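# Swap the spent cartridge in a sealant gun

## Task

Remove the used cartridge from the sealant gun and set it down so it rests on the table. Next, fit the fresh cartridge into the gun with its front end seated almost fully in the cup of the front ring and its nozzle sticking out through that ring. The plunger rod is already pulled back and may stay that way. The loaded gun must end up lying on the table, not leaning on or supported by any other object. Finally, declare that the job is finished.

## Robot and tools

Robot: two Franka FR3 seven-joint arms, left_arm and right_arm, each with a Robotiq 140 two-finger gripper and a wrist camera. The left gripper's fingers are rigid. The right gripper's fingers can hinge. A part held only in the outer quarter of the pads, near the tips, is gripped normally. Held deeper toward the palm, the fingers may wrap and pull it in: a thin part may slip free, a wide one may be squeezed harder than asked. Pressing those fingertips into a surface folds them easily, which can hide the contact and spoil the next grasp. Base positions in metres: left_arm (-0.018, +0.345, +0.013), right_arm (+0.059, -0.427, +0.013), both nearly unrotated.

Scene frame: origin at table-top height midway between the arms; +z up, +x forward over the table, left_arm on the +y side. Image left and right do not follow the arm names. All hand positions, orientations (quat_wxyz) and offsets use this frame. On each gripper, +z runs along the fingers and the fingers close along its y axis. end_effector_position is the centre of the closed pads (pads are 66 mm long); fingertips lie about 33 mm past it at small openings and about 9 mm past it when wide open.

execute_actions(actions, cameras): actions is a list of actions; each action is a list of up to 15 rows, each row one 1/30 s step, and a short action repeats its last row to fill 15 steps. Every row holds 20 numbers in [-1, 1]: first left_arm dx, dy, dz, rx, ry, rz, then left gripper position, force_limit, speed, activate, then the same ten for right_arm. The six pose numbers are an offset, not a pose: they count from that arm's Hand target as it stood when the action began, on the scene axes, and every row counts from that same start. Scale: 1.0 = 0.6 m or 180 degrees; rx, ry, rz form one rotation vector turning about the Hand target point. Sending the same offset again moves further. Six zeros means no new request for that arm. Gripper position is absolute: +1 fully open (140 mm), about -0.8 pads touching, -1 close until blocked. force_limit (-1 about 14 N up to +1 about 58 N on narrow parts after a slow close) and speed (-1 about 30 mm/s, +1 about 250 mm/s) both start at +1; faster closes grip harder. Always resend the gripper numbers you want, since a 0 is a real command. activate stays 0; send 1 once only when fault shows 7 or 13, with nothing touching the outside of the fingers. cameras: list of names, ["all"] or []; default is all only for an empty action list.

move(target, speed, blend, stop_force, zero, blocking, cameras): drives each gripper in a straight line. target is one 20-number row or a list of up to 15 rows; pose numbers are offsets from the Hand target at the start of the move, on scene axes, with the same 0.6 m / 180 degree scale, and every row in a list counts from that same start. speed is m/s, 0.002 to 2 (default 0.25), one number or one per target. blend in metres rounds corners in a list; 0 stops at each. stop_force, 20 to 40 N, ends an arm's path when it feels that much push; aim a few centimetres past the contact and go slowly; omit it when moving away from a contact or while turning the gripper; with it, all targets must share gripper numbers. zero (default true) resets the force baseline. blocking=false returns early, not with stop_force. Paths ignore obstacles and the other arm. The result adds a move: line (done, off_target, moving, held, fault) and limits such as paced or held.

wait(seconds 0 to 3600) lets time pass; stop brakes a running move; zoom_image(camera, region [x0, y0, x1, y1], at most 504 by 504 pixels) enlarges part of a latest image from cam_high, cam_low, cam_left_wrist or cam_right_wrist; set_collision_behavior(contact_force_n 20, 40 or 85); clear_fault(arm) after a reported torque or force fault; read_manual gives licence texts; finished_scene(scene) ends the scene for good.

Results: per arm, end_effector_position, quat, Hand target (the last commanded pose after clipping, from which the next offsets count), joint positions, velocities (within noise means still), joint torques, external torques, flange force in gripper axes, and per gripper object_status (0 moving, 1 blocked while opening, 2 blocked while closing, meaning a grip, 3 reached target or pads met), position_measured in counts (3 open, about 139 = 60 mm, 230 pads met) and fault. Tool commands shows current gripper commands.

Control: each step the command is clipped to 70 mm and 16 degrees from the measured hand; grippers may settle short, so send the missing gap as an offset. Faults stop an arm until clear_fault: contact force reaching 40 N (held weight counts), joint contact torque reaching its limit (35, 35, 32, 30, 12, 12, 12 N m), joint range or speed exceeded. Overheated motors brake an arm for 30 to 60 s.

Avoid: dropping or releasing moving parts, anything leaving the table, slamming or striking fixed or heavy objects, the two arms or grippers touching, hard squeezes on parts still resting on something, and large forces or twists on the grippers. Loose items may occasionally be nudged by an outside push.

Each tool is called after ">>>" as name([rows], argument=value, ...), one row to a line, values as JSON.

## Session

>>> execute_actions(actions=[])

Scene clock: 0.00 s.
left_arm: end_effector_position=(+0.4912, +0.6055, +0.1858) position_measured=3 object_status=3 fault=0 end_effector_quat_wxyz=(+0.162, +0.598, +0.784, +0.035) | right_arm: end_effector_position=(+0.6061, -0.0006, +0.3463) position_measured=3 object_status=3 fault=0 end_effector_quat_wxyz=(+0.300, -0.645, +0.694, +0.108)
Joint positions: left_arm=[0.605 -0.001 0.003 -2.266 -0.424 2.398 -2.532] | right_arm=[0.543 -0.035 0.023 -2.068 0.556 2.544 0.271]
Joint velocities: within noise
Joint torques (N m): no reading
External joint torques (N m): no reading
Flange force (N): no reading
Hand target: left_arm +0.4912, +0.6055, +0.1858; +0.162, +0.598, +0.784, +0.035 | right_arm +0.6061, -0.0006, +0.3463; -0.300, +0.645, -0.694, -0.108
Tool commands: left_gripper/position=+1.0 left_gripper/force_limit=+1.0 left_gripper/speed=+1.0 left_gripper/activate=+0.0 right_gripper/position=+1.0 right_gripper/force_limit=+1.0 right_gripper/speed=+1.0 right_gripper/activate=+0.0

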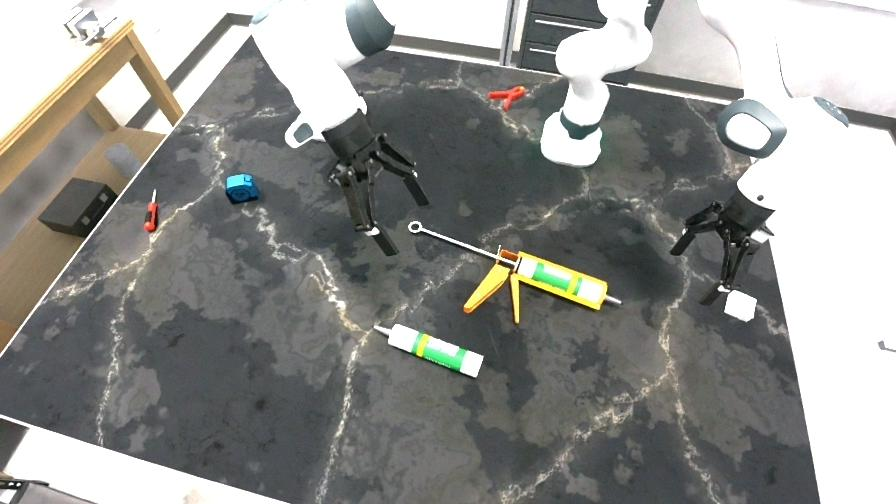

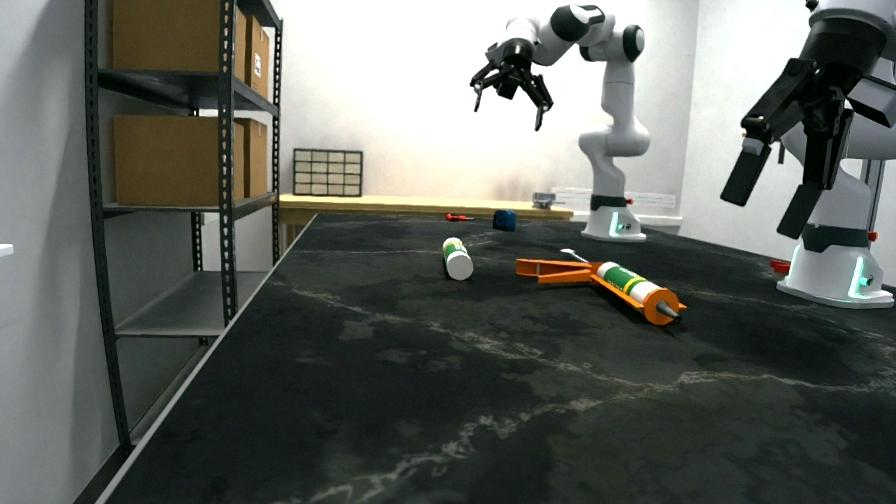

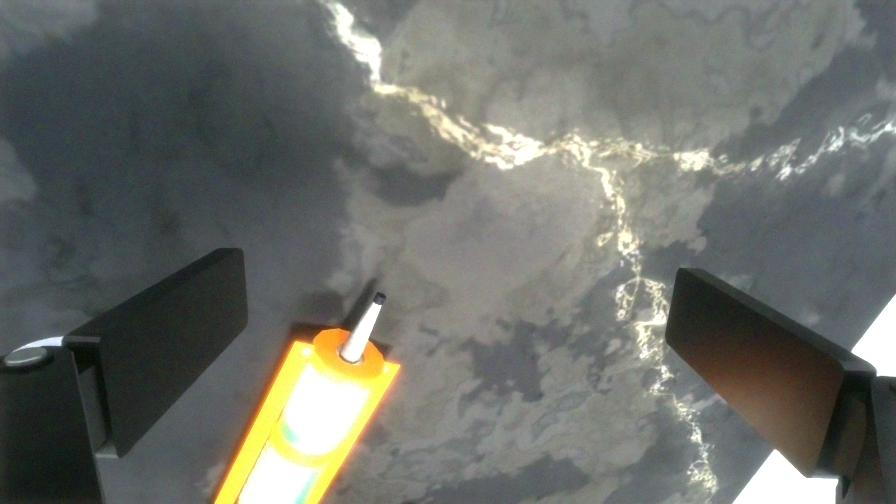

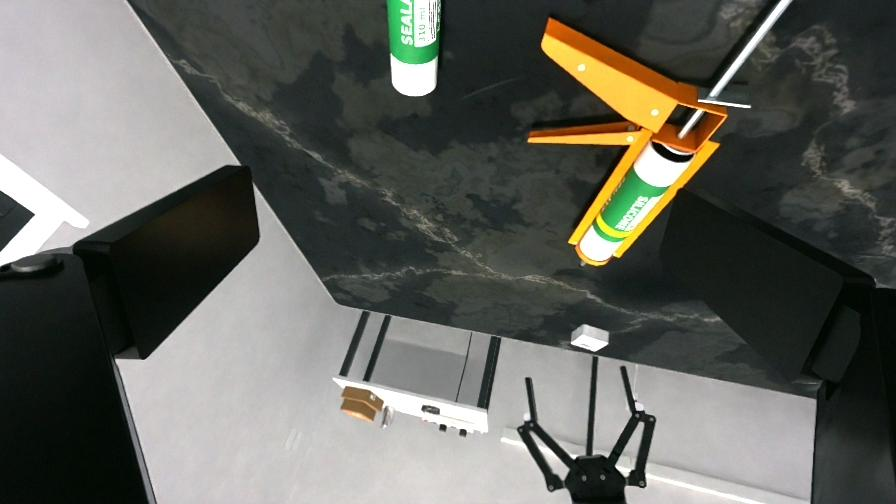

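>>> zoom_image(camera="cam_high", region=[360, 190, 660, 390])

>>> zoom_image(camera="cam_right_wrist", region=[380, 0, 820, 300])

>>> zoom_image(camera="cam_low", region=[420, 200, 720, 350])

Scaled by 1.680 from the camera's image (finer frame: 1280x720).

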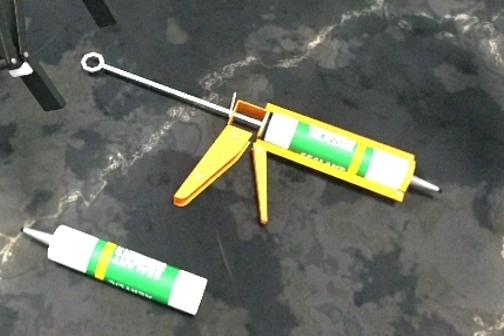

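Scaled by 1.145 from the camera's image (finer frame: 1280x720).

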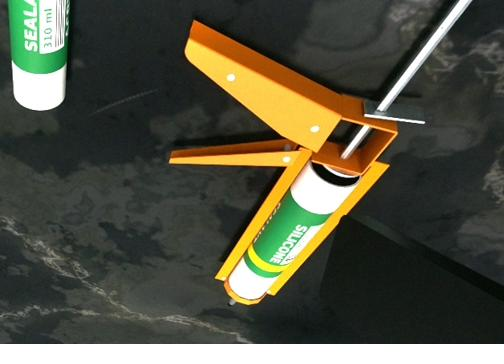

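Scaled by 1.680 from the camera's image (finer frame: 1280x720).

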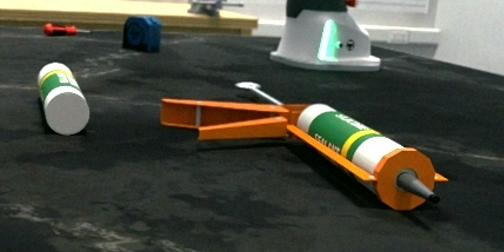

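>>> move(target=[0,0,0,0,0,0,1,1,1,0,-0.227,0.22,0.057,-0.1803,0.1018,-0.0231,1,1,1,0], cameras=["cam_right_wrist","cam_high"])

Scene clock: 71.33 s.
left_arm: end_effector_position=(+0.4912, +0.6055, +0.1858) position_measured=3 object_status=3 fault=0 end_effector_quat_wxyz=(+0.162, +0.598, +0.784, +0.035) | right_arm: end_effector_position=(+0.4705, +0.1322, +0.3815) position_measured=3 object_status=3 fault=0 end_effector_quat_wxyz=(+0.002, -0.655, +0.755, +0.000)
Joint positions: left_arm=[0.605 -0.001 0.003 -2.266 -0.424 2.398 -2.532] | right_arm=[0.858 0.542 0.107 -0.917 -0.056 1.46 1.101]
Joint velocities: left_arm=[within noise] | right_arm=[0.001 0 -0.001 0.001 0 -0.003 0.005]
Joint torques (N m): left_arm=[-0.56 -28.75 0 22.85 0.84 2.68 -0.04] | right_arm=[-0.8 -46.12 2.1 23.77 0.8 2.18 0.17]
External joint torques (N m): left_arm=[-0.43 2.18 0.14 -0.21 0.11 0.02 -0.06] | right_arm=[-0.73 1.63 0.39 0.6 0.03 -0.3 0.17]
Flange force (N): left_arm=[2.1 4.2 4.2] | right_arm=[0.0 0.0 0.0]
Hand target: left_arm +0.4912, +0.6055, +0.1858; +0.162, +0.598, +0.784, +0.035 | right_arm +0.4699, +0.1314, +0.3805; -0.001, -0.653, +0.757, +0.000
Off the commanded pose: left_arm 0.000 m, 0 deg | right_arm 0.001 m, 0 deg.
move: done
cam_right_wrist: T_world_to_cam=[[-0.99485, 0.10115, 0.00621, 0.46122], [0.09453, 0.90419, 0.41654, -0.33329], [0.03652, 0.41498, -0.9091, 0.41601]] pos_world=[0.47516, 0.08207, 0.51416]
Images, in order (width x height): cam_high 896x504, cam_right_wrist 896x504.

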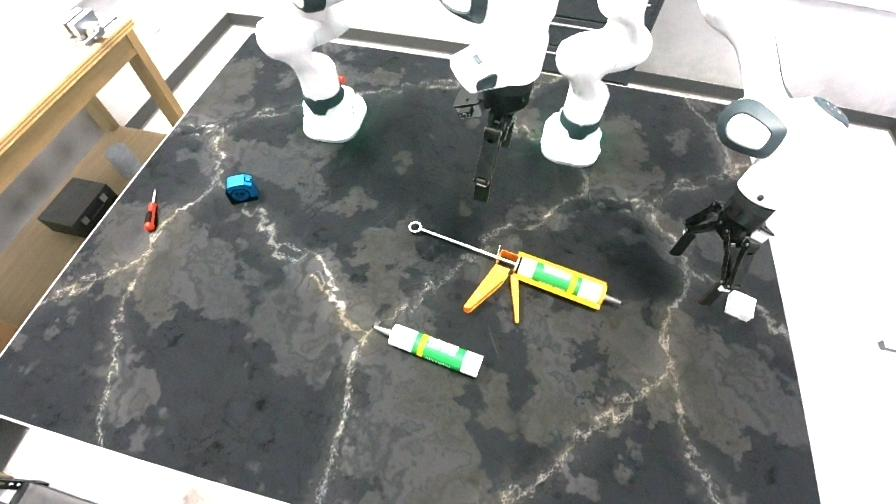

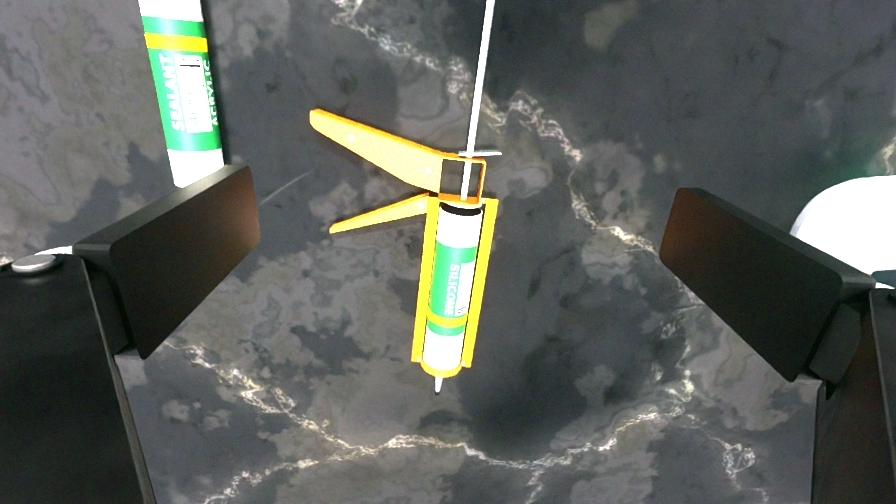

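>>> zoom_image(camera="cam_right_wrist", region=[300, 90, 560, 400])

Scaled by 1.626 from the camera's image (finer frame: 1280x720).

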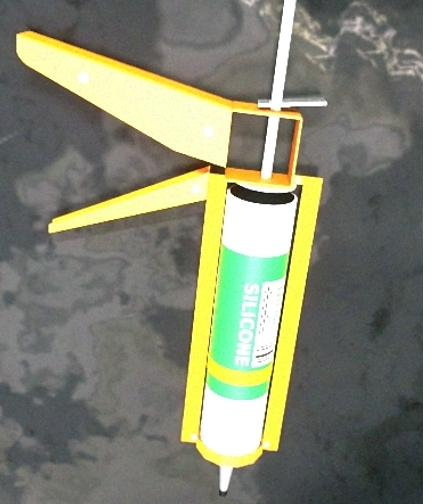

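>>> move(target=[0,0,0,0,0,0,1,1,1,0,0,0.1,-0.2,0,0,0,1,1,1,0], cameras=["cam_right_wrist","cam_low","cam_left_wrist"])

>>> zoom_image(camera="cam_left_wrist", region=[160, 254, 460, 504])

>>> zoom_image(camera="cam_low", region=[500, 230, 720, 340])

Scene clock: 91.90 s.
left_arm: end_effector_position=(+0.4912, +0.6055, +0.1858) position_measured=3 object_status=3 fault=0 end_effector_quat_wxyz=(+0.162, +0.598, +0.784, +0.035) | right_arm: end_effector_position=(+0.4686, +0.1901, +0.2593) position_measured=3 object_status=3 fault=0 end_effector_quat_wxyz=(-0.004, -0.655, +0.755, +0.000)
Joint positions: left_arm=[0.605 -0.001 0.003 -2.266 -0.424 2.398 -2.532] | right_arm=[0.912 0.691 0.098 -0.987 -0.061 1.668 1.151]
Joint velocities: left_arm=[within noise] | right_arm=[0.001 0.001 -0.004 -0.001 0.001 0.003 0.007]
Joint torques (N m): left_arm=[-0.55 -28.72 0.01 22.84 0.84 2.67 -0.07] | right_arm=[-0.74 -51.45 2.35 25.22 0.81 2.89 0.32]
External joint torques (N m): left_arm=[-0.49 2.03 0.07 -0.09 0.1 0.03 -0.09] | right_arm=[-0.8 1.28 0.2 0.73 0.02 0.43 0.32]
Flange force (N): left_arm=[1.9 4.4 3.9] | right_arm=[0.0 0.0 0.0]
Hand target: left_arm +0.4912, +0.6055, +0.1858; +0.162, +0.598, +0.784, +0.035 | right_arm +0.4699, +0.1914, +0.2605; -0.001, -0.653, +0.757, +0.000
Off the commanded pose: left_arm 0.000 m, 0 deg | right_arm 0.002 m, 1 deg.
move: done
cam_right_wrist: T_world_to_cam=[[-0.99478, 0.10123, 0.01281, 0.4525], [0.09761, 0.90757, 0.40839, -0.33448], [0.02971, 0.40751, -0.91272, 0.28655]] pos_world=[0.47428, 0.14098, 0.39234]
Images, in order (width x height): cam_low 896x504, cam_left_wrist 896x504, cam_right_wrist 896x504.

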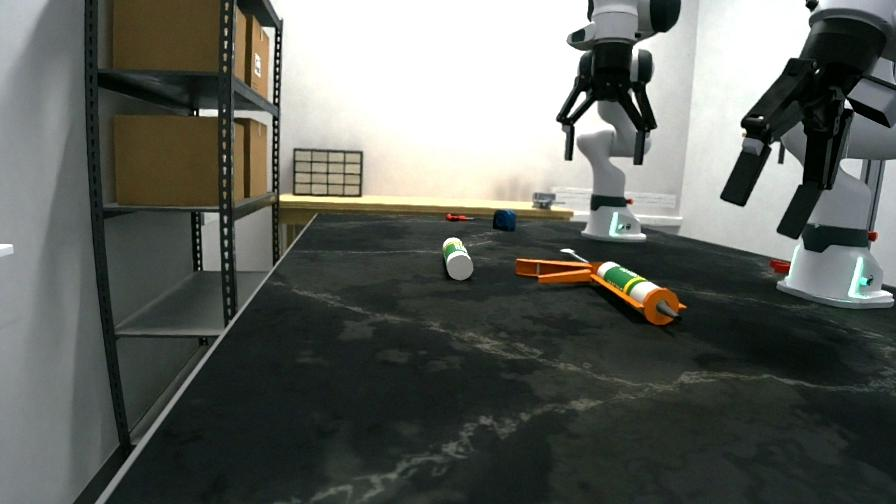

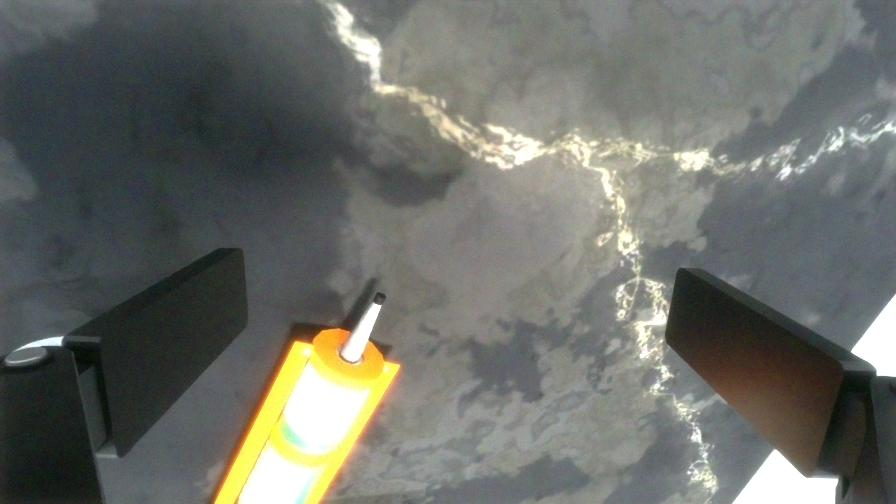

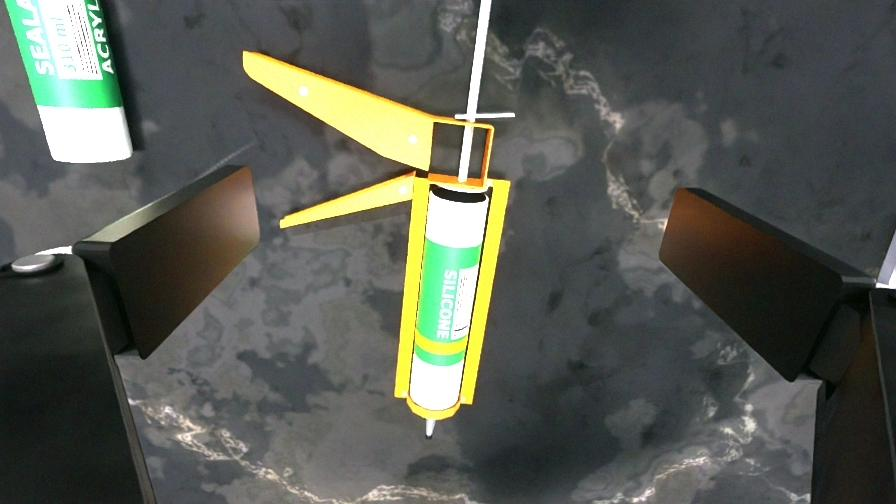

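Scaled by 1.680 from the camera's image (finer frame: 1280x720).

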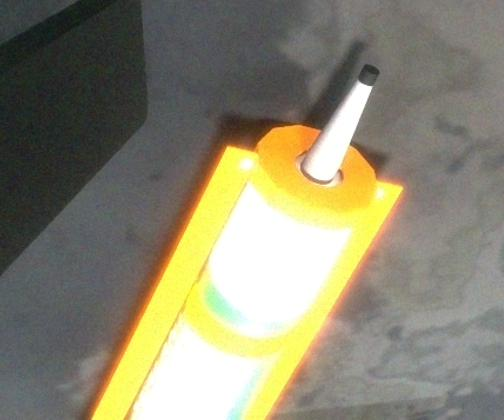

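Scaled by 2.291 from the camera's image (finer frame: 1280x720).

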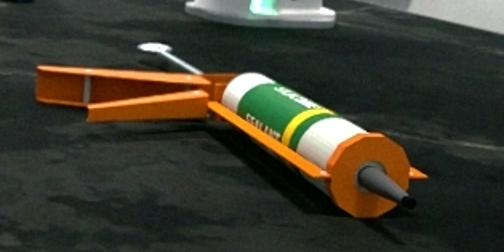

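>>> move(target=[0,0,0,0,0,0,1,1,1,0,0.02,0.03,-0.2,0,0,0,1,1,1,0], cameras=["cam_right_wrist"])

>>> zoom_image(camera="cam_right_wrist", region=[300, 50, 600, 250])

>>> zoom_image(camera="cam_right_wrist", region=[300, 300, 600, 504])

Scene clock: 113.20 s.
left_arm: end_effector_position=(+0.4912, +0.6055, +0.1858) position_measured=3 object_status=3 fault=0 end_effector_quat_wxyz=(+0.162, +0.598, +0.784, +0.035) | right_arm: end_effector_position=(+0.4805, +0.2080, +0.1392) position_measured=3 object_status=3 fault=0 end_effector_quat_wxyz=(-0.004, -0.654, +0.756, +0.000)
Joint positions: left_arm=[0.605 -0.001 0.003 -2.266 -0.424 2.398 -2.532] | right_arm=[0.917 0.816 0.085 -1.08 -0.063 1.886 1.156]
Joint velocities: left_arm=[within noise] | right_arm=[0.001 -0.001 -0.002 -0.001 0.001 0.004 0.001]
Joint torques (N m): left_arm=[-0.52 -28.75 0.04 22.83 0.84 2.67 -0.04] | right_arm=[-0.94 -54.03 2.08 25.36 0.77 2.83 0.2]
External joint torques (N m): left_arm=[-0.48 2.16 0.08 -0.23 0.1 0.01 -0.06] | right_arm=[-1.02 1.32 -0.26 0.69 0.02 0.39 0.2]
Flange force (N): left_arm=[2.0 4.2 4.2] | right_arm=[-9.8 -5.8 0.5]
Hand target: left_arm +0.4912, +0.6055, +0.1858; +0.162, +0.598, +0.784, +0.035 | right_arm +0.4819, +0.2094, +0.1405; -0.001, -0.653, +0.757, +0.000
Off the commanded pose: left_arm 0.000 m, 0 deg | right_arm 0.002 m, 0 deg.
move: done
cam_right_wrist: T_world_to_cam=[[-0.99448, 0.1041, 0.01302, 0.46331], [0.10032, 0.90726, 0.40842, -0.30409], [0.0307, 0.40747, -0.9127, 0.16881]] pos_world=[0.48608, 0.15888, 0.27224]

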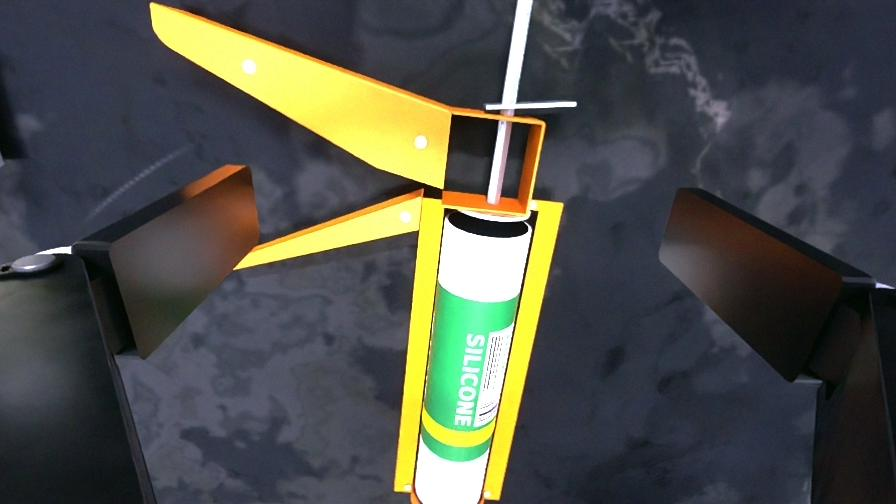

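Scaled by 1.680 from the camera's image (finer frame: 1280x720).

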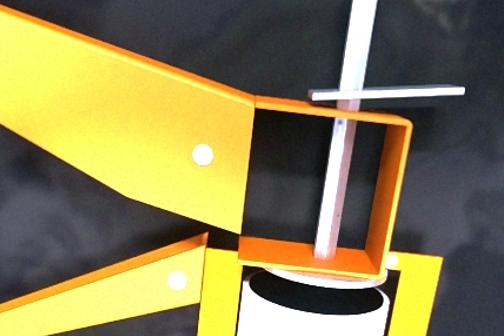

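Scaled by 1.680 from the camera's image (finer frame: 1280x720).

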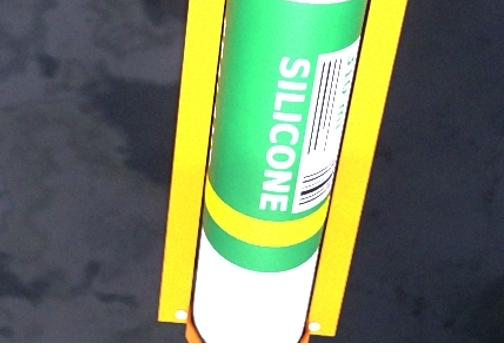

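>>> move([
  [0,0,0.107,0,0,0,1,1,1,0,0,-0.1,0.266,0,0,0,1,1,1,0],
  [0,-0.409,0.107,0.0675,0.0832,-0.1532,1,1,1,0,0.1133,-0.349,0.266,0,0,0.436,1,1,1,0],
], blend=0.03, cameras=["all"])

Scene clock: 162.10 s.
left_arm: end_effector_position=(+0.4918, +0.3598, +0.2504) position_measured=3 object_status=3 fault=0 end_effector_quat_wxyz=(+0.001, +0.781, +0.625, +0.001) | right_arm: end_effector_position=(+0.5487, +0.0001, +0.2994) position_measured=3 object_status=3 fault=0 end_effector_quat_wxyz=(+0.001, +0.984, -0.177, -0.002)
Joint positions: left_arm=[0.43 -0.138 -0.361 -2.171 -0.056 2.044 -2.849] | right_arm=[0.298 0.325 0.483 -1.502 -0.15 1.786 -0.407]
Joint velocities: left_arm=[within noise] | right_arm=[0.001 -0.001 0 -0.001 -0.001 0 -0.005]
Joint torques (N m): left_arm=[-0.57 -23.08 1.48 24.81 1.49 2.34 -0.23] | right_arm=[-1.61 -39.68 6.45 24.46 0.51 3 -0.1]
External joint torques (N m): left_arm=[-0.58 2.7 0.1 0.48 0.64 -0.21 -0.23] | right_arm=[-1.61 -0.06 1.52 -0.12 -0.25 0.39 -0.1]
Flange force (N): left_arm=[2.2 10.9 1.1] | right_arm=[-0.7 3.8 1.5]
Hand target: left_arm +0.4912, +0.3601, +0.2500; +0.000, +0.780, +0.626, +0.000 | right_arm +0.5499, +0.0000, +0.3001; +0.000, +0.985, -0.174, +0.001
Off the commanded pose: left_arm 0.001 m, 0 deg | right_arm 0.001 m, 1 deg.
move: done
cam_left_wrist: T_world_to_cam=[[0.98502, -0.17191, 0.01333, -0.42256], [-0.16941, -0.95046, 0.26062, 0.38019], [-0.03214, -0.25897, -0.96535, 0.49736]] pos_world=[0.49662, 0.41752, 0.38667]
cam_right_wrist: T_world_to_cam=[[-0.31021, -0.95061, 0.01012, 0.17622], [-0.86278, 0.28598, 0.41693, 0.3382], [-0.39923, 0.1206, -0.90888, 0.63247]] pos_world=[0.59896, -0.00548, 0.43205]

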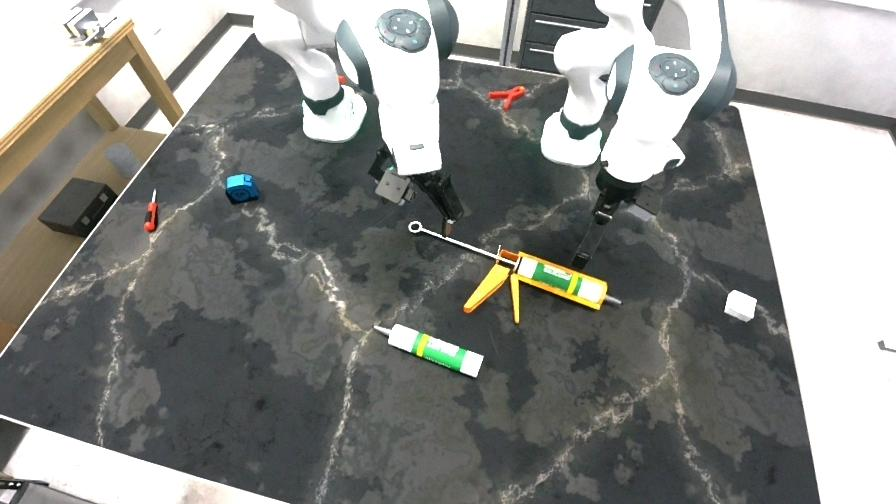

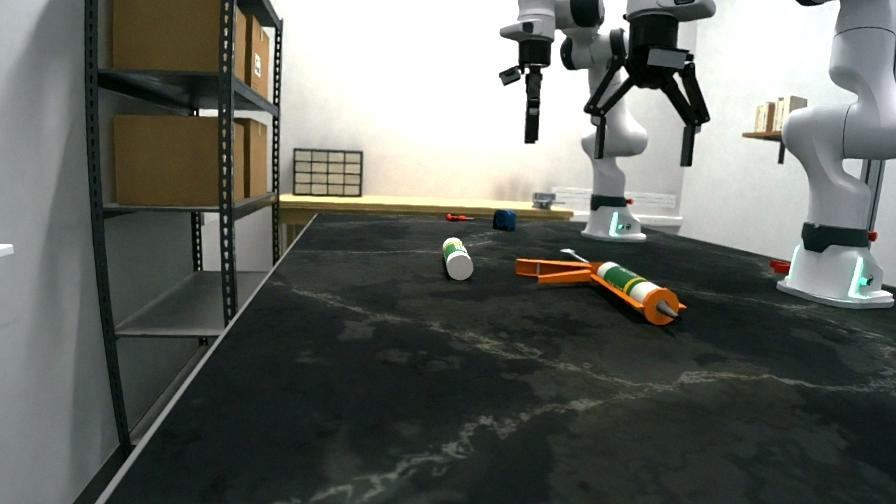

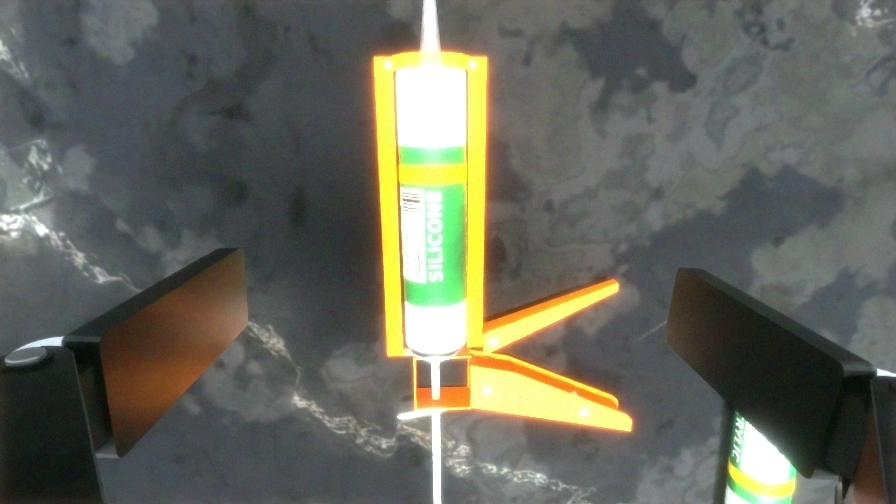

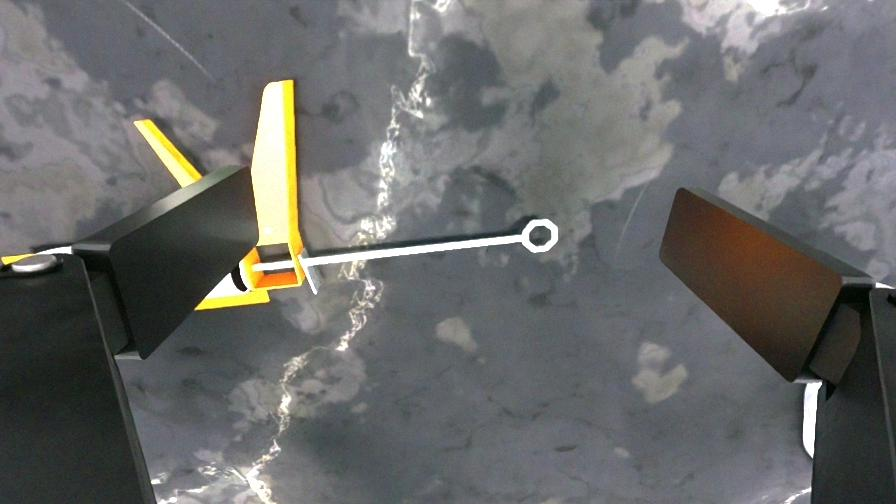

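>>> move(target=[-0.235,0,-0.217,0,0,0.014,0,-0.5,0.5,0,0.05,-0.05,-0.3,0,0,0,-0.9,-0.5,0.5,0])

>>> move(target=[0,0,-0.16,0,0,0,0,-0.5,0.5,0,0,0,-0.16,0,0,0,-0.9,-0.5,0.5,0], speed=0.03, stop_force=20)

Scene clock: 181.97 s.
left_arm: end_effector_position=(+0.3497, +0.3605, +0.1197) position_measured=129 object_status=3 fault=0 end_effector_quat_wxyz=(-0.002, +0.765, +0.644, -0.001) | right_arm: end_effector_position=(+0.5780, -0.0310, +0.1192) position_measured=234 object_status=3 fault=0 end_effector_quat_wxyz=(+0.001, +0.984, -0.176, -0.002)
Joint positions: left_arm=[0.375 -0.385 -0.332 -2.777 -0.18 2.4 -2.797] | right_arm=[0.26 0.471 0.426 -1.762 -0.229 2.178 -0.423]
Joint velocities: left_arm=[-0.001 0 0 0 0 0.005 0.004] | right_arm=[0 0.001 -0.001 0 -0.001 0.003 0]
Joint torques (N m): left_arm=[-1.1 -13.7 2.95 20.35 0.23 2.73 0.05] | right_arm=[-0.86 -42.08 7.64 23.57 0.11 3.03 -0.09]
External joint torques (N m): left_arm=[-1.09 1.17 0.63 -0.65 -0.41 0.19 0.05] | right_arm=[-0.8 0.84 1.11 0.56 -0.52 0.42 -0.09]
Flange force (N): left_arm=[-0.4 0.5 3.6] | right_arm=[2.3 -2.5 1.2]
Hand target: left_arm +0.3502, +0.3601, +0.1198; +0.000, +0.766, +0.643, +0.000 | right_arm +0.5799, -0.0300, +0.1201; +0.000, +0.985, -0.174, +0.001
Off the commanded pose: left_arm 0.001 m, 0 deg | right_arm 0.002 m, 0 deg.
move: done

Scene clock: 185.67 s.
left_arm: end_effector_position=(+0.3480, +0.3594, +0.0313) position_measured=129 object_status=3 fault=0 end_effector_quat_wxyz=(-0.002, +0.770, +0.638, -0.004) | right_arm: end_effector_position=(+0.5792, -0.0302, +0.0435) position_measured=234 object_status=3 fault=0 end_effector_quat_wxyz=(+0.002, +0.985, -0.173, +0.001)
Joint positions: left_arm=[0.424 -0.109 -0.382 -2.826 -0.102 2.715 -2.844] | right_arm=[0.311 0.582 0.362 -1.791 -0.275 2.322 -0.4]
Joint torques (N m): left_arm=[-0.53 -17.46 0.86 16.49 0.46 2.55 -0.06] | right_arm=[-0.69 -35.22 5.47 19.76 -0.08 5.38 0.18]
External joint torques (N m): left_arm=[-0.49 2.17 0.12 -0.09 0.07 0.02 -0.06] | right_arm=[-0.58 10.04 -1.42 -1.86 -0.65 2.76 0.18]
External joint torques when the fault began: left_arm=[0.74 9.47 0.28 -1.75 0.54 1.85 -0.4]
Flange force (N): left_arm=[0.8 5.4 7.9] | right_arm=[7.4 -11.1 23.0]
Flange force when the fault began (N): left_arm=[6.3 21.5 44.7]
Hand target: left_arm +0.3480, +0.3594, +0.0313; -0.002, +0.770, +0.638, -0.004 (not the last commanded pose) | right_arm +0.5797, -0.0301, +0.0344; +0.000, +0.985, -0.174, +0.001 (not the last commanded pose)
Tool commands: left_gripper/position=+0.003922 left_gripper/force_limit=-0.498039 left_gripper/speed=+0.498039 left_gripper/activate=+0.0 right_gripper/position=-0.9 right_gripper/force_limit=-0.5 right_gripper/speed=+0.5 right_gripper/activate=+0.0
Off the commanded pose: left_arm 0.008 m, 1 deg | right_arm 0.019 m, 0 deg.
FORCE FAULT: contact force on the left arm reached its limit, and that arm stopped. The contact can be on any part of that arm, not only on its tool. That arm's remaining commands of this call were not run. That arm is still stopped at the end of this call. While its stop runs, that arm takes no new command, but execute_actions still moves its gripper.
CLEAR FAULT: the left arm stays stopped (Reflex) until you call clear_fault(arm="left_arm").
move: fault (left_arm; stop_force had ended the path), contact (right_arm)

>>> clear_fault(arm="left_arm")

>>> move(target=[0,0,0.03,0,0,0,0,-0.5,0.5,0,0,0,0.04,0,0,0,-0.9,-0.5,0.5,0])

>>> move(target=[0,0,-0.05,0,0,0,0,-0.5,0.5,0,0,0,-0.06,0,0,0,-0.9,-0.5,0.5,0], speed=0.01, stop_force=20)

Scene clock: 191.43 s.
left_arm: end_effector_position=(+0.3480, +0.3594, +0.0313) position_measured=129 object_status=3 fault=0 end_effector_quat_wxyz=(-0.002, +0.770, +0.638, -0.004) | right_arm: end_effector_position=(+0.5792, -0.0302, +0.0435) position_measured=234 object_status=3 fault=0 end_effector_quat_wxyz=(+0.002, +0.985, -0.173, +0.001)
Joint positions: left_arm=[0.424 -0.109 -0.382 -2.826 -0.102 2.715 -2.844] | right_arm=[0.312 0.582 0.362 -1.791 -0.275 2.322 -0.4]
Joint torques (N m): left_arm=[-0.59 -17.5 0.85 16.49 0.45 2.55 -0.06] | right_arm=[-0.82 -35.22 5.7 19.67 -0.08 5.37 0.14]
External joint torques (N m): left_arm=[-0.56 2.07 0.1 0.01 0.06 0.04 -0.06] | right_arm=[-0.68 10.02 -1.16 -1.91 -0.64 2.76 0.14]
Flange force (N): left_arm=[0.7 5.4 7.5] | right_arm=[7.3 -10.6 22.7]
Hand target: left_arm +0.3480, +0.3594, +0.0313; -0.002, +0.770, +0.638, -0.004 (not the last commanded pose) | right_arm +0.5797, -0.0301, +0.0344; +0.000, +0.985, -0.174, +0.001 (not the last commanded pose)
Tool commands: left_gripper/position=+0.003922 left_gripper/force_limit=-0.498039 left_gripper/speed=+0.498039 left_gripper/activate=+0.0 right_gripper/position=-0.9 right_gripper/force_limit=-0.5 right_gripper/speed=+0.5 right_gripper/activate=+0.0
Off the commanded pose: left_arm 0.008 m, 1 deg | right_arm 0.019 m, 0 deg.
FORCE FAULT, CONTINUED: the left arm's stop, for the force fault that an earlier result reported, is over. The call counts as one of the actions that you can send in this scene. That arm's target is now where it stood when the stop ended, not its last command. That arm accepts commands again.
CLEAR FAULT: your call cleared the left arm's force fault. If the contact force or a joint's load stays at its limit, that arm stops again.

Scene clock: 192.33 s.
left_arm: end_effector_position=(+0.3486, +0.3598, +0.0491) position_measured=129 object_status=3 fault=0 end_effector_quat_wxyz=(-0.002, +0.768, +0.640, -0.003) | right_arm: end_effector_position=(+0.5810, -0.0295, +0.0588) position_measured=234 object_status=3 fault=0 end_effector_quat_wxyz=(-0.001, +0.985, -0.174, +0.003)
Joint positions: left_arm=[0.41 -0.172 -0.374 -2.823 -0.135 2.652 -2.825] | right_arm=[0.3 0.558 0.374 -1.791 -0.268 2.304 -0.402]
Joint velocities: left_arm=[0.001 0 0.001 -0.001 0 -0.004 0.006] | right_arm=[within noise]
Joint torques (N m): left_arm=[-1.11 -17.69 1.7 17.52 -0.01 2.35 0.14] | right_arm=[-1.68 -43.82 8.11 22.03 0.76 2.42 -0.11]
External joint torques (N m): left_arm=[-1.11 0.89 0.5 -0.07 -0.45 -0.19 0.14] | right_arm=[-1.56 0.91 1.3 0.15 0.19 -0.2 -0.11]
Flange force (N): left_arm=[-0.6 0.0 0.5] | right_arm=[2.4 -0.2 -0.4]
Hand target: left_arm +0.3480, +0.3594, +0.0493; -0.002, +0.770, +0.638, -0.004 | right_arm +0.5797, -0.0301, +0.0584; +0.000, +0.985, -0.174, +0.001
Off the commanded pose: left_arm 0.001 m, 0 deg | right_arm 0.001 m, 0 deg.
move: done

Scene clock: 195.33 s.
left_arm: end_effector_position=(+0.3478, +0.3591, +0.0313) position_measured=129 object_status=3 fault=0 end_effector_quat_wxyz=(-0.003, +0.772, +0.636, -0.005) | right_arm: end_effector_position=(+0.5792, -0.0300, +0.0435) position_measured=234 object_status=3 fault=0 end_effector_quat_wxyz=(+0.002, +0.985, -0.173, +0.001)
Joint positions: left_arm=[0.417 -0.108 -0.375 -2.825 -0.099 2.712 -2.841] | right_arm=[0.313 0.582 0.359 -1.792 -0.272 2.323 -0.401]
Joint torques (N m): left_arm=[0.11 -15.09 0.92 15.98 1.02 3.6 -0.41] | right_arm=[-0.57 -36.3 5.89 19.6 -0.02 4.93 0.22]
External joint torques (N m): left_arm=[0.12 4.63 0.17 -0.67 0.63 1.06 -0.41] | right_arm=[-0.53 9.05 -1.02 -2.02 -0.58 2.31 0.22]
Flange force (N): left_arm=[2.9 12.1 23.3] | right_arm=[5.8 -8.9 20.3]
Hand target: left_arm +0.3479, +0.3594, +0.0297; -0.002, +0.770, +0.638, -0.004 (not the last commanded pose) | right_arm +0.5795, -0.0302, +0.0354; +0.000, +0.985, -0.173, +0.001 (not the last commanded pose)
Off the commanded pose: left_arm 0.012 m, 0 deg | right_arm 0.021 m, 0 deg.
move: contact (left_arm, right_arm)

>>> move([
  [0,0,0.217,0,0,0,0,-0.5,0.5,0,0,0,0.18,0,0,0,-0.9,-0.5,0.5,0],
  [0.211,-0.04,0.217,0,0,0.004,0,-0.5,0.5,0,-0.0425,0.308,0.20,0,0,-0.039,-0.9,-0.5,0.5,0],
  [0.211,-0.04,0.217,0,0,0.004,0,-0.5,0.5,0,-0.0425,0.308,0.20,0,0,-0.039,-0.08,-0.5,0.5,0],
], cameras=["all"])

Scene clock: 220.30 s.
left_arm: end_effector_position=(+0.4751, +0.3351, +0.1603) position_measured=129 object_status=3 fault=0 end_effector_quat_wxyz=(+0.000, +0.767, +0.642, -0.003) | right_arm: end_effector_position=(+0.5556, +0.1547, +0.1564) position_measured=139 object_status=0 fault=0 end_effector_quat_wxyz=(-0.001, +0.973, -0.231, +0.003)
Joint positions: left_arm=[0.407 -0.072 -0.397 -2.346 -0.041 2.273 -2.955] | right_arm=[0.663 0.823 0.317 -1.06 -0.245 1.853 -0.138]
Joint torques (N m): left_arm=[-0.54 -23.42 0.8 23.15 1.35 2.3 -0.23] | right_arm=[-1.25 -52.71 7.47 24.96 1.01 2.36 0.2]
External joint torques (N m): left_arm=[-0.53 2.74 0.05 0.48 0.63 -0.22 -0.23] | right_arm=[-1.25 1.92 0.92 0.76 0.29 -0.24 0.2]
Flange force (N): left_arm=[1.1 11.2 3.9] | right_arm=[0.0 0.0 0.0]
Hand target: left_arm +0.4745, +0.3354, +0.1599; -0.002, +0.766, +0.643, -0.004 | right_arm +0.5540, +0.1546, +0.1554; +0.000, +0.972, -0.233, +0.001
Off the commanded pose: left_arm 0.001 m, 0 deg | right_arm 0.002 m, 0 deg.
move: done
cam_left_wrist: T_world_to_cam=[[0.99188, -0.12704, 0.00546, -0.4262], [-0.12397, -0.9566, 0.26373, 0.35728], [-0.02828, -0.26227, -0.96458, 0.40271]] pos_world=[0.47842, 0.39325, 0.29655]
cam_right_wrist: T_world_to_cam=[[-0.4127, -0.91085, 0.00503, 0.37836], [-0.83043, 0.37852, 0.40879, 0.32857], [-0.37425, 0.16453, -0.91261, 0.46643]] pos_world=[0.60357, 0.14351, 0.28945]

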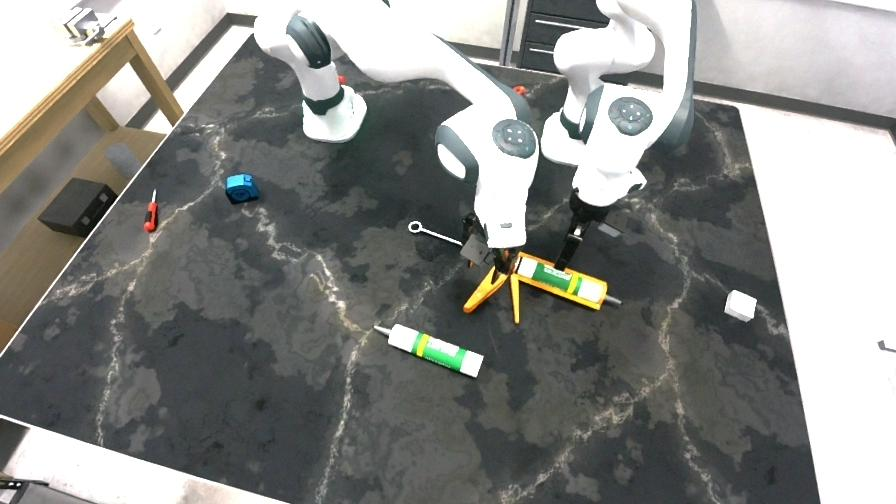

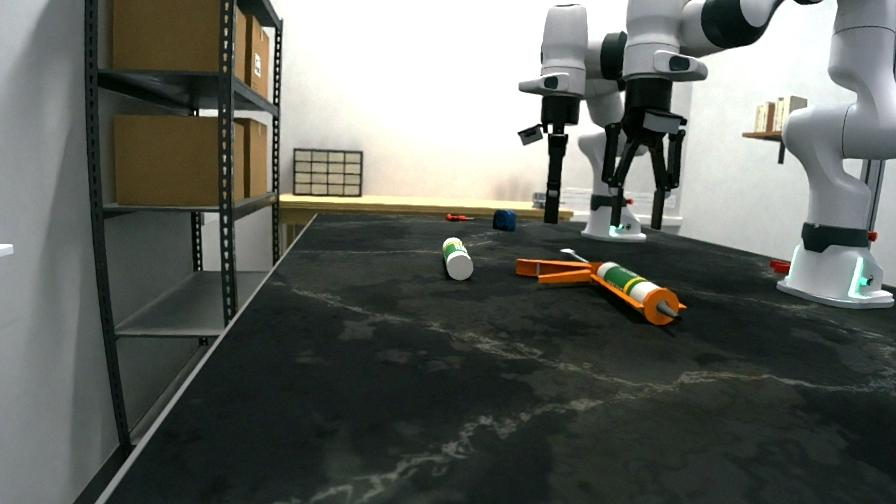

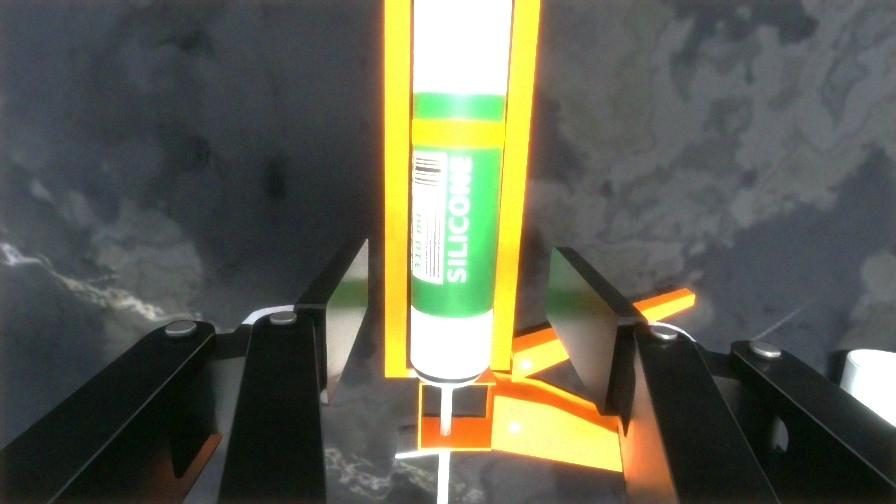

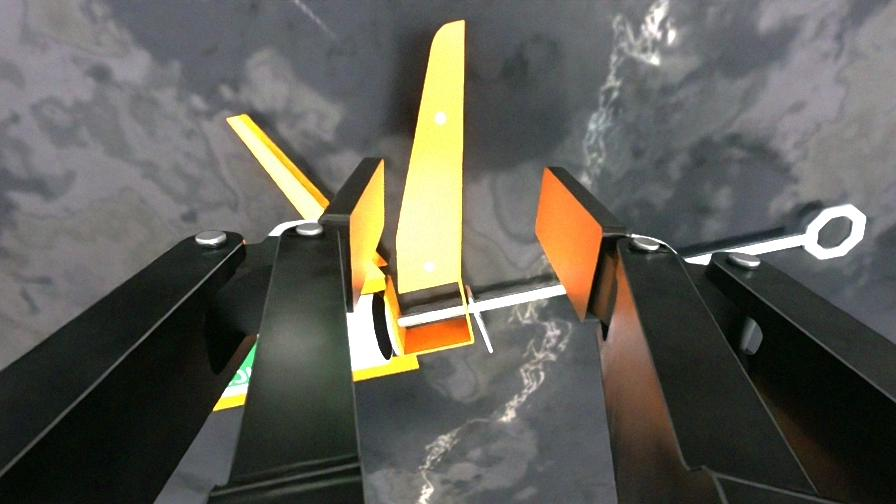

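>>> move(target=[0.004,0,-0.142,0,0,0.0055,0,-0.5,0.5,0,0,0,0,0,0,0,-0.08,-0.5,0.5,0], speed=0.1, cameras=["cam_low","cam_left_wrist"])

>>> zoom_image(camera="cam_low", region=[500, 180, 720, 340])

Scene clock: 249.37 s.
left_arm: end_effector_position=(+0.4752, +0.3361, +0.0740) position_measured=129 object_status=3 fault=0 end_effector_quat_wxyz=(-0.001, +0.763, +0.646, -0.007) | right_arm: end_effector_position=(+0.5556, +0.1547, +0.1564) position_measured=139 object_status=3 fault=0 end_effector_quat_wxyz=(-0.001, +0.973, -0.231, +0.003)
Joint positions: left_arm=[0.245 0.101 -0.232 -2.403 0.025 2.489 -3.009] | right_arm=[0.663 0.823 0.317 -1.06 -0.245 1.853 -0.138]
Joint torques (N m): left_arm=[-1.15 -28.68 -0.51 20.6 0.1 2.75 -0.29] | right_arm=[-1.25 -52.73 7.56 25 0.99 2.35 0.26]
External joint torques (N m): left_arm=[-1.04 2.3 0.18 0.43 -0.48 0.25 -0.29] | right_arm=[-1.25 2.12 0.98 0.67 0.27 -0.27 0.26]
Flange force (N): left_arm=[-0.5 7.2 5.4] | right_arm=[0.0 0.0 0.0]
Hand target: left_arm +0.4769, +0.3354, +0.0747; -0.002, +0.760, +0.650, -0.004 | right_arm +0.5540, +0.1546, +0.1554; +0.000, +0.972, -0.233, +0.001
Off the commanded pose: left_arm 0.002 m, 1 deg | right_arm 0.002 m, 0 deg.
joint sent to its limit (left arm) — joint 7 (wrist roll), lower limit. The joint targets still meet the commanded pose.
move: done
cam_left_wrist: T_world_to_cam=[[0.99319, -0.11651, -0.0008, -0.42937], [-0.112, -0.95664, 0.26886, 0.37495], [-0.03209, -0.26694, -0.96318, 0.32296]] pos_world=[0.4788, 0.39488, 0.20992]

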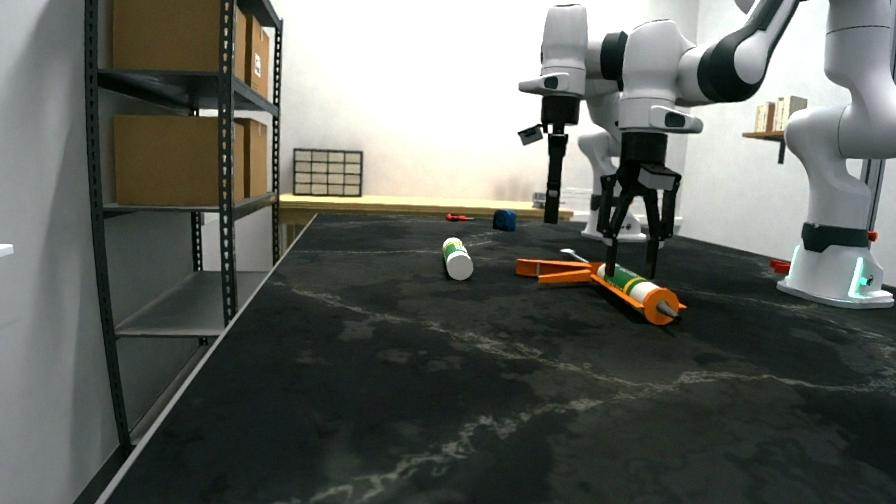

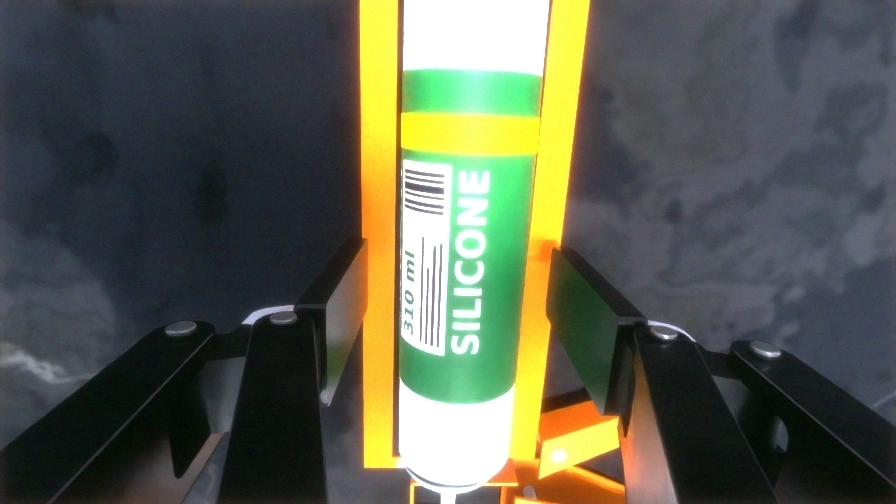

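Scaled by 2.291 from the camera's image (finer frame: 1280x720).

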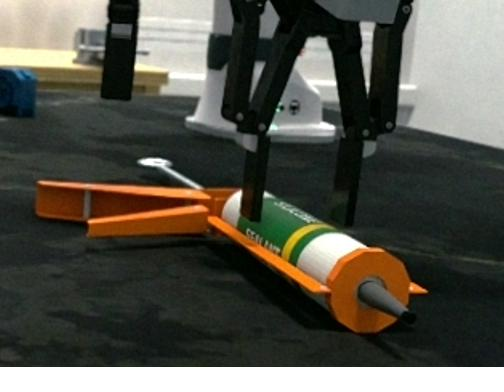

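>>> move(target=[0,0,-0.04,0,0,0,0,-0.5,0.5,0,0,0,0,0,0,0,-0.08,-0.5,0.5,0], speed=0.01, stop_force=20, cameras=["cam_left_wrist","cam_low"])

Scene clock: 264.40 s.
left_arm: end_effector_position=(+0.4796, +0.3363, +0.0563) position_measured=129 object_status=3 fault=0 end_effector_quat_wxyz=(+0.000, +0.762, +0.648, -0.001) | right_arm: end_effector_position=(+0.5556, +0.1547, +0.1564) position_measured=139 object_status=3 fault=0 end_effector_quat_wxyz=(-0.001, +0.973, -0.231, +0.003)
Joint positions: left_arm=[0.073 0.142 -0.063 -2.405 0.015 2.546 -3.009] | right_arm=[0.663 0.823 0.317 -1.06 -0.245 1.853 -0.138]
Joint torques (N m): left_arm=[-1.17 -24.21 0.12 17.52 -0.03 3.2 -0.27] | right_arm=[-1.22 -52.72 7.54 24.95 1 2.35 0.22]
External joint torques (N m): left_arm=[-1.26 7.9 0.14 -1.87 -0.56 0.7 -0.27] | right_arm=[-1.31 1.89 0.95 0.77 0.28 -0.25 0.22]
Flange force (N): left_arm=[-0.3 11.8 20.1] | right_arm=[0.0 0.0 0.0]
Hand target: left_arm +0.4769, +0.3354, +0.0507; -0.002, +0.760, +0.650, -0.004 | right_arm +0.5540, +0.1546, +0.1554; +0.000, +0.972, -0.233, +0.001
Off the commanded pose: left_arm 0.006 m, 1 deg | right_arm 0.002 m, 0 deg.
joint sent to its limit (left arm) — joint 7 (wrist roll), lower limit. The joint targets still meet the commanded pose.
move: off_target (left_arm)
cam_left_wrist: T_world_to_cam=[[0.99365, -0.11209, 0.0092, -0.43611], [-0.1106, -0.95907, 0.26069, 0.38108], [-0.0204, -0.26005, -0.96538, 0.29833]] pos_world=[0.48158, 0.39418, 0.19267]
Images, in order (width x height): cam_low 896x504, cam_left_wrist 896x504.

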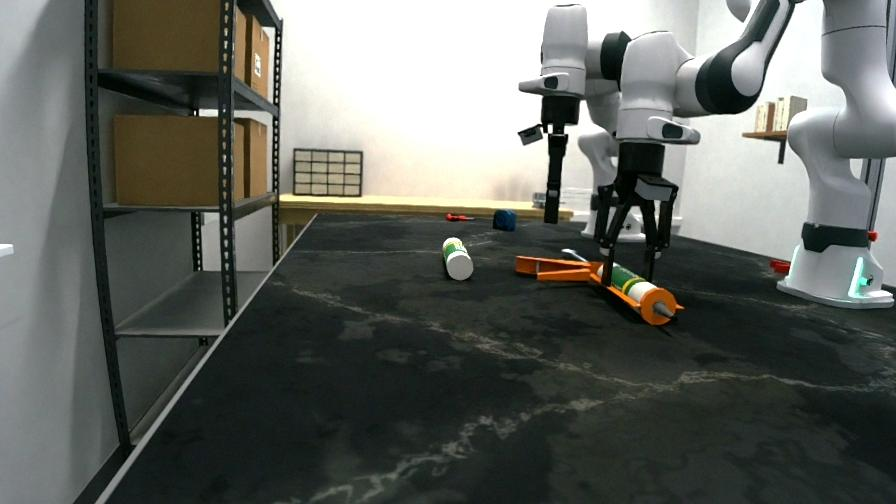

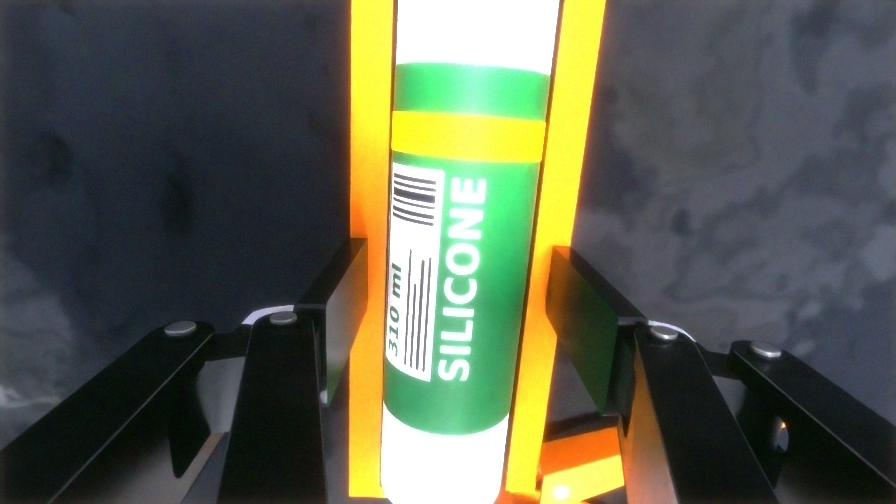

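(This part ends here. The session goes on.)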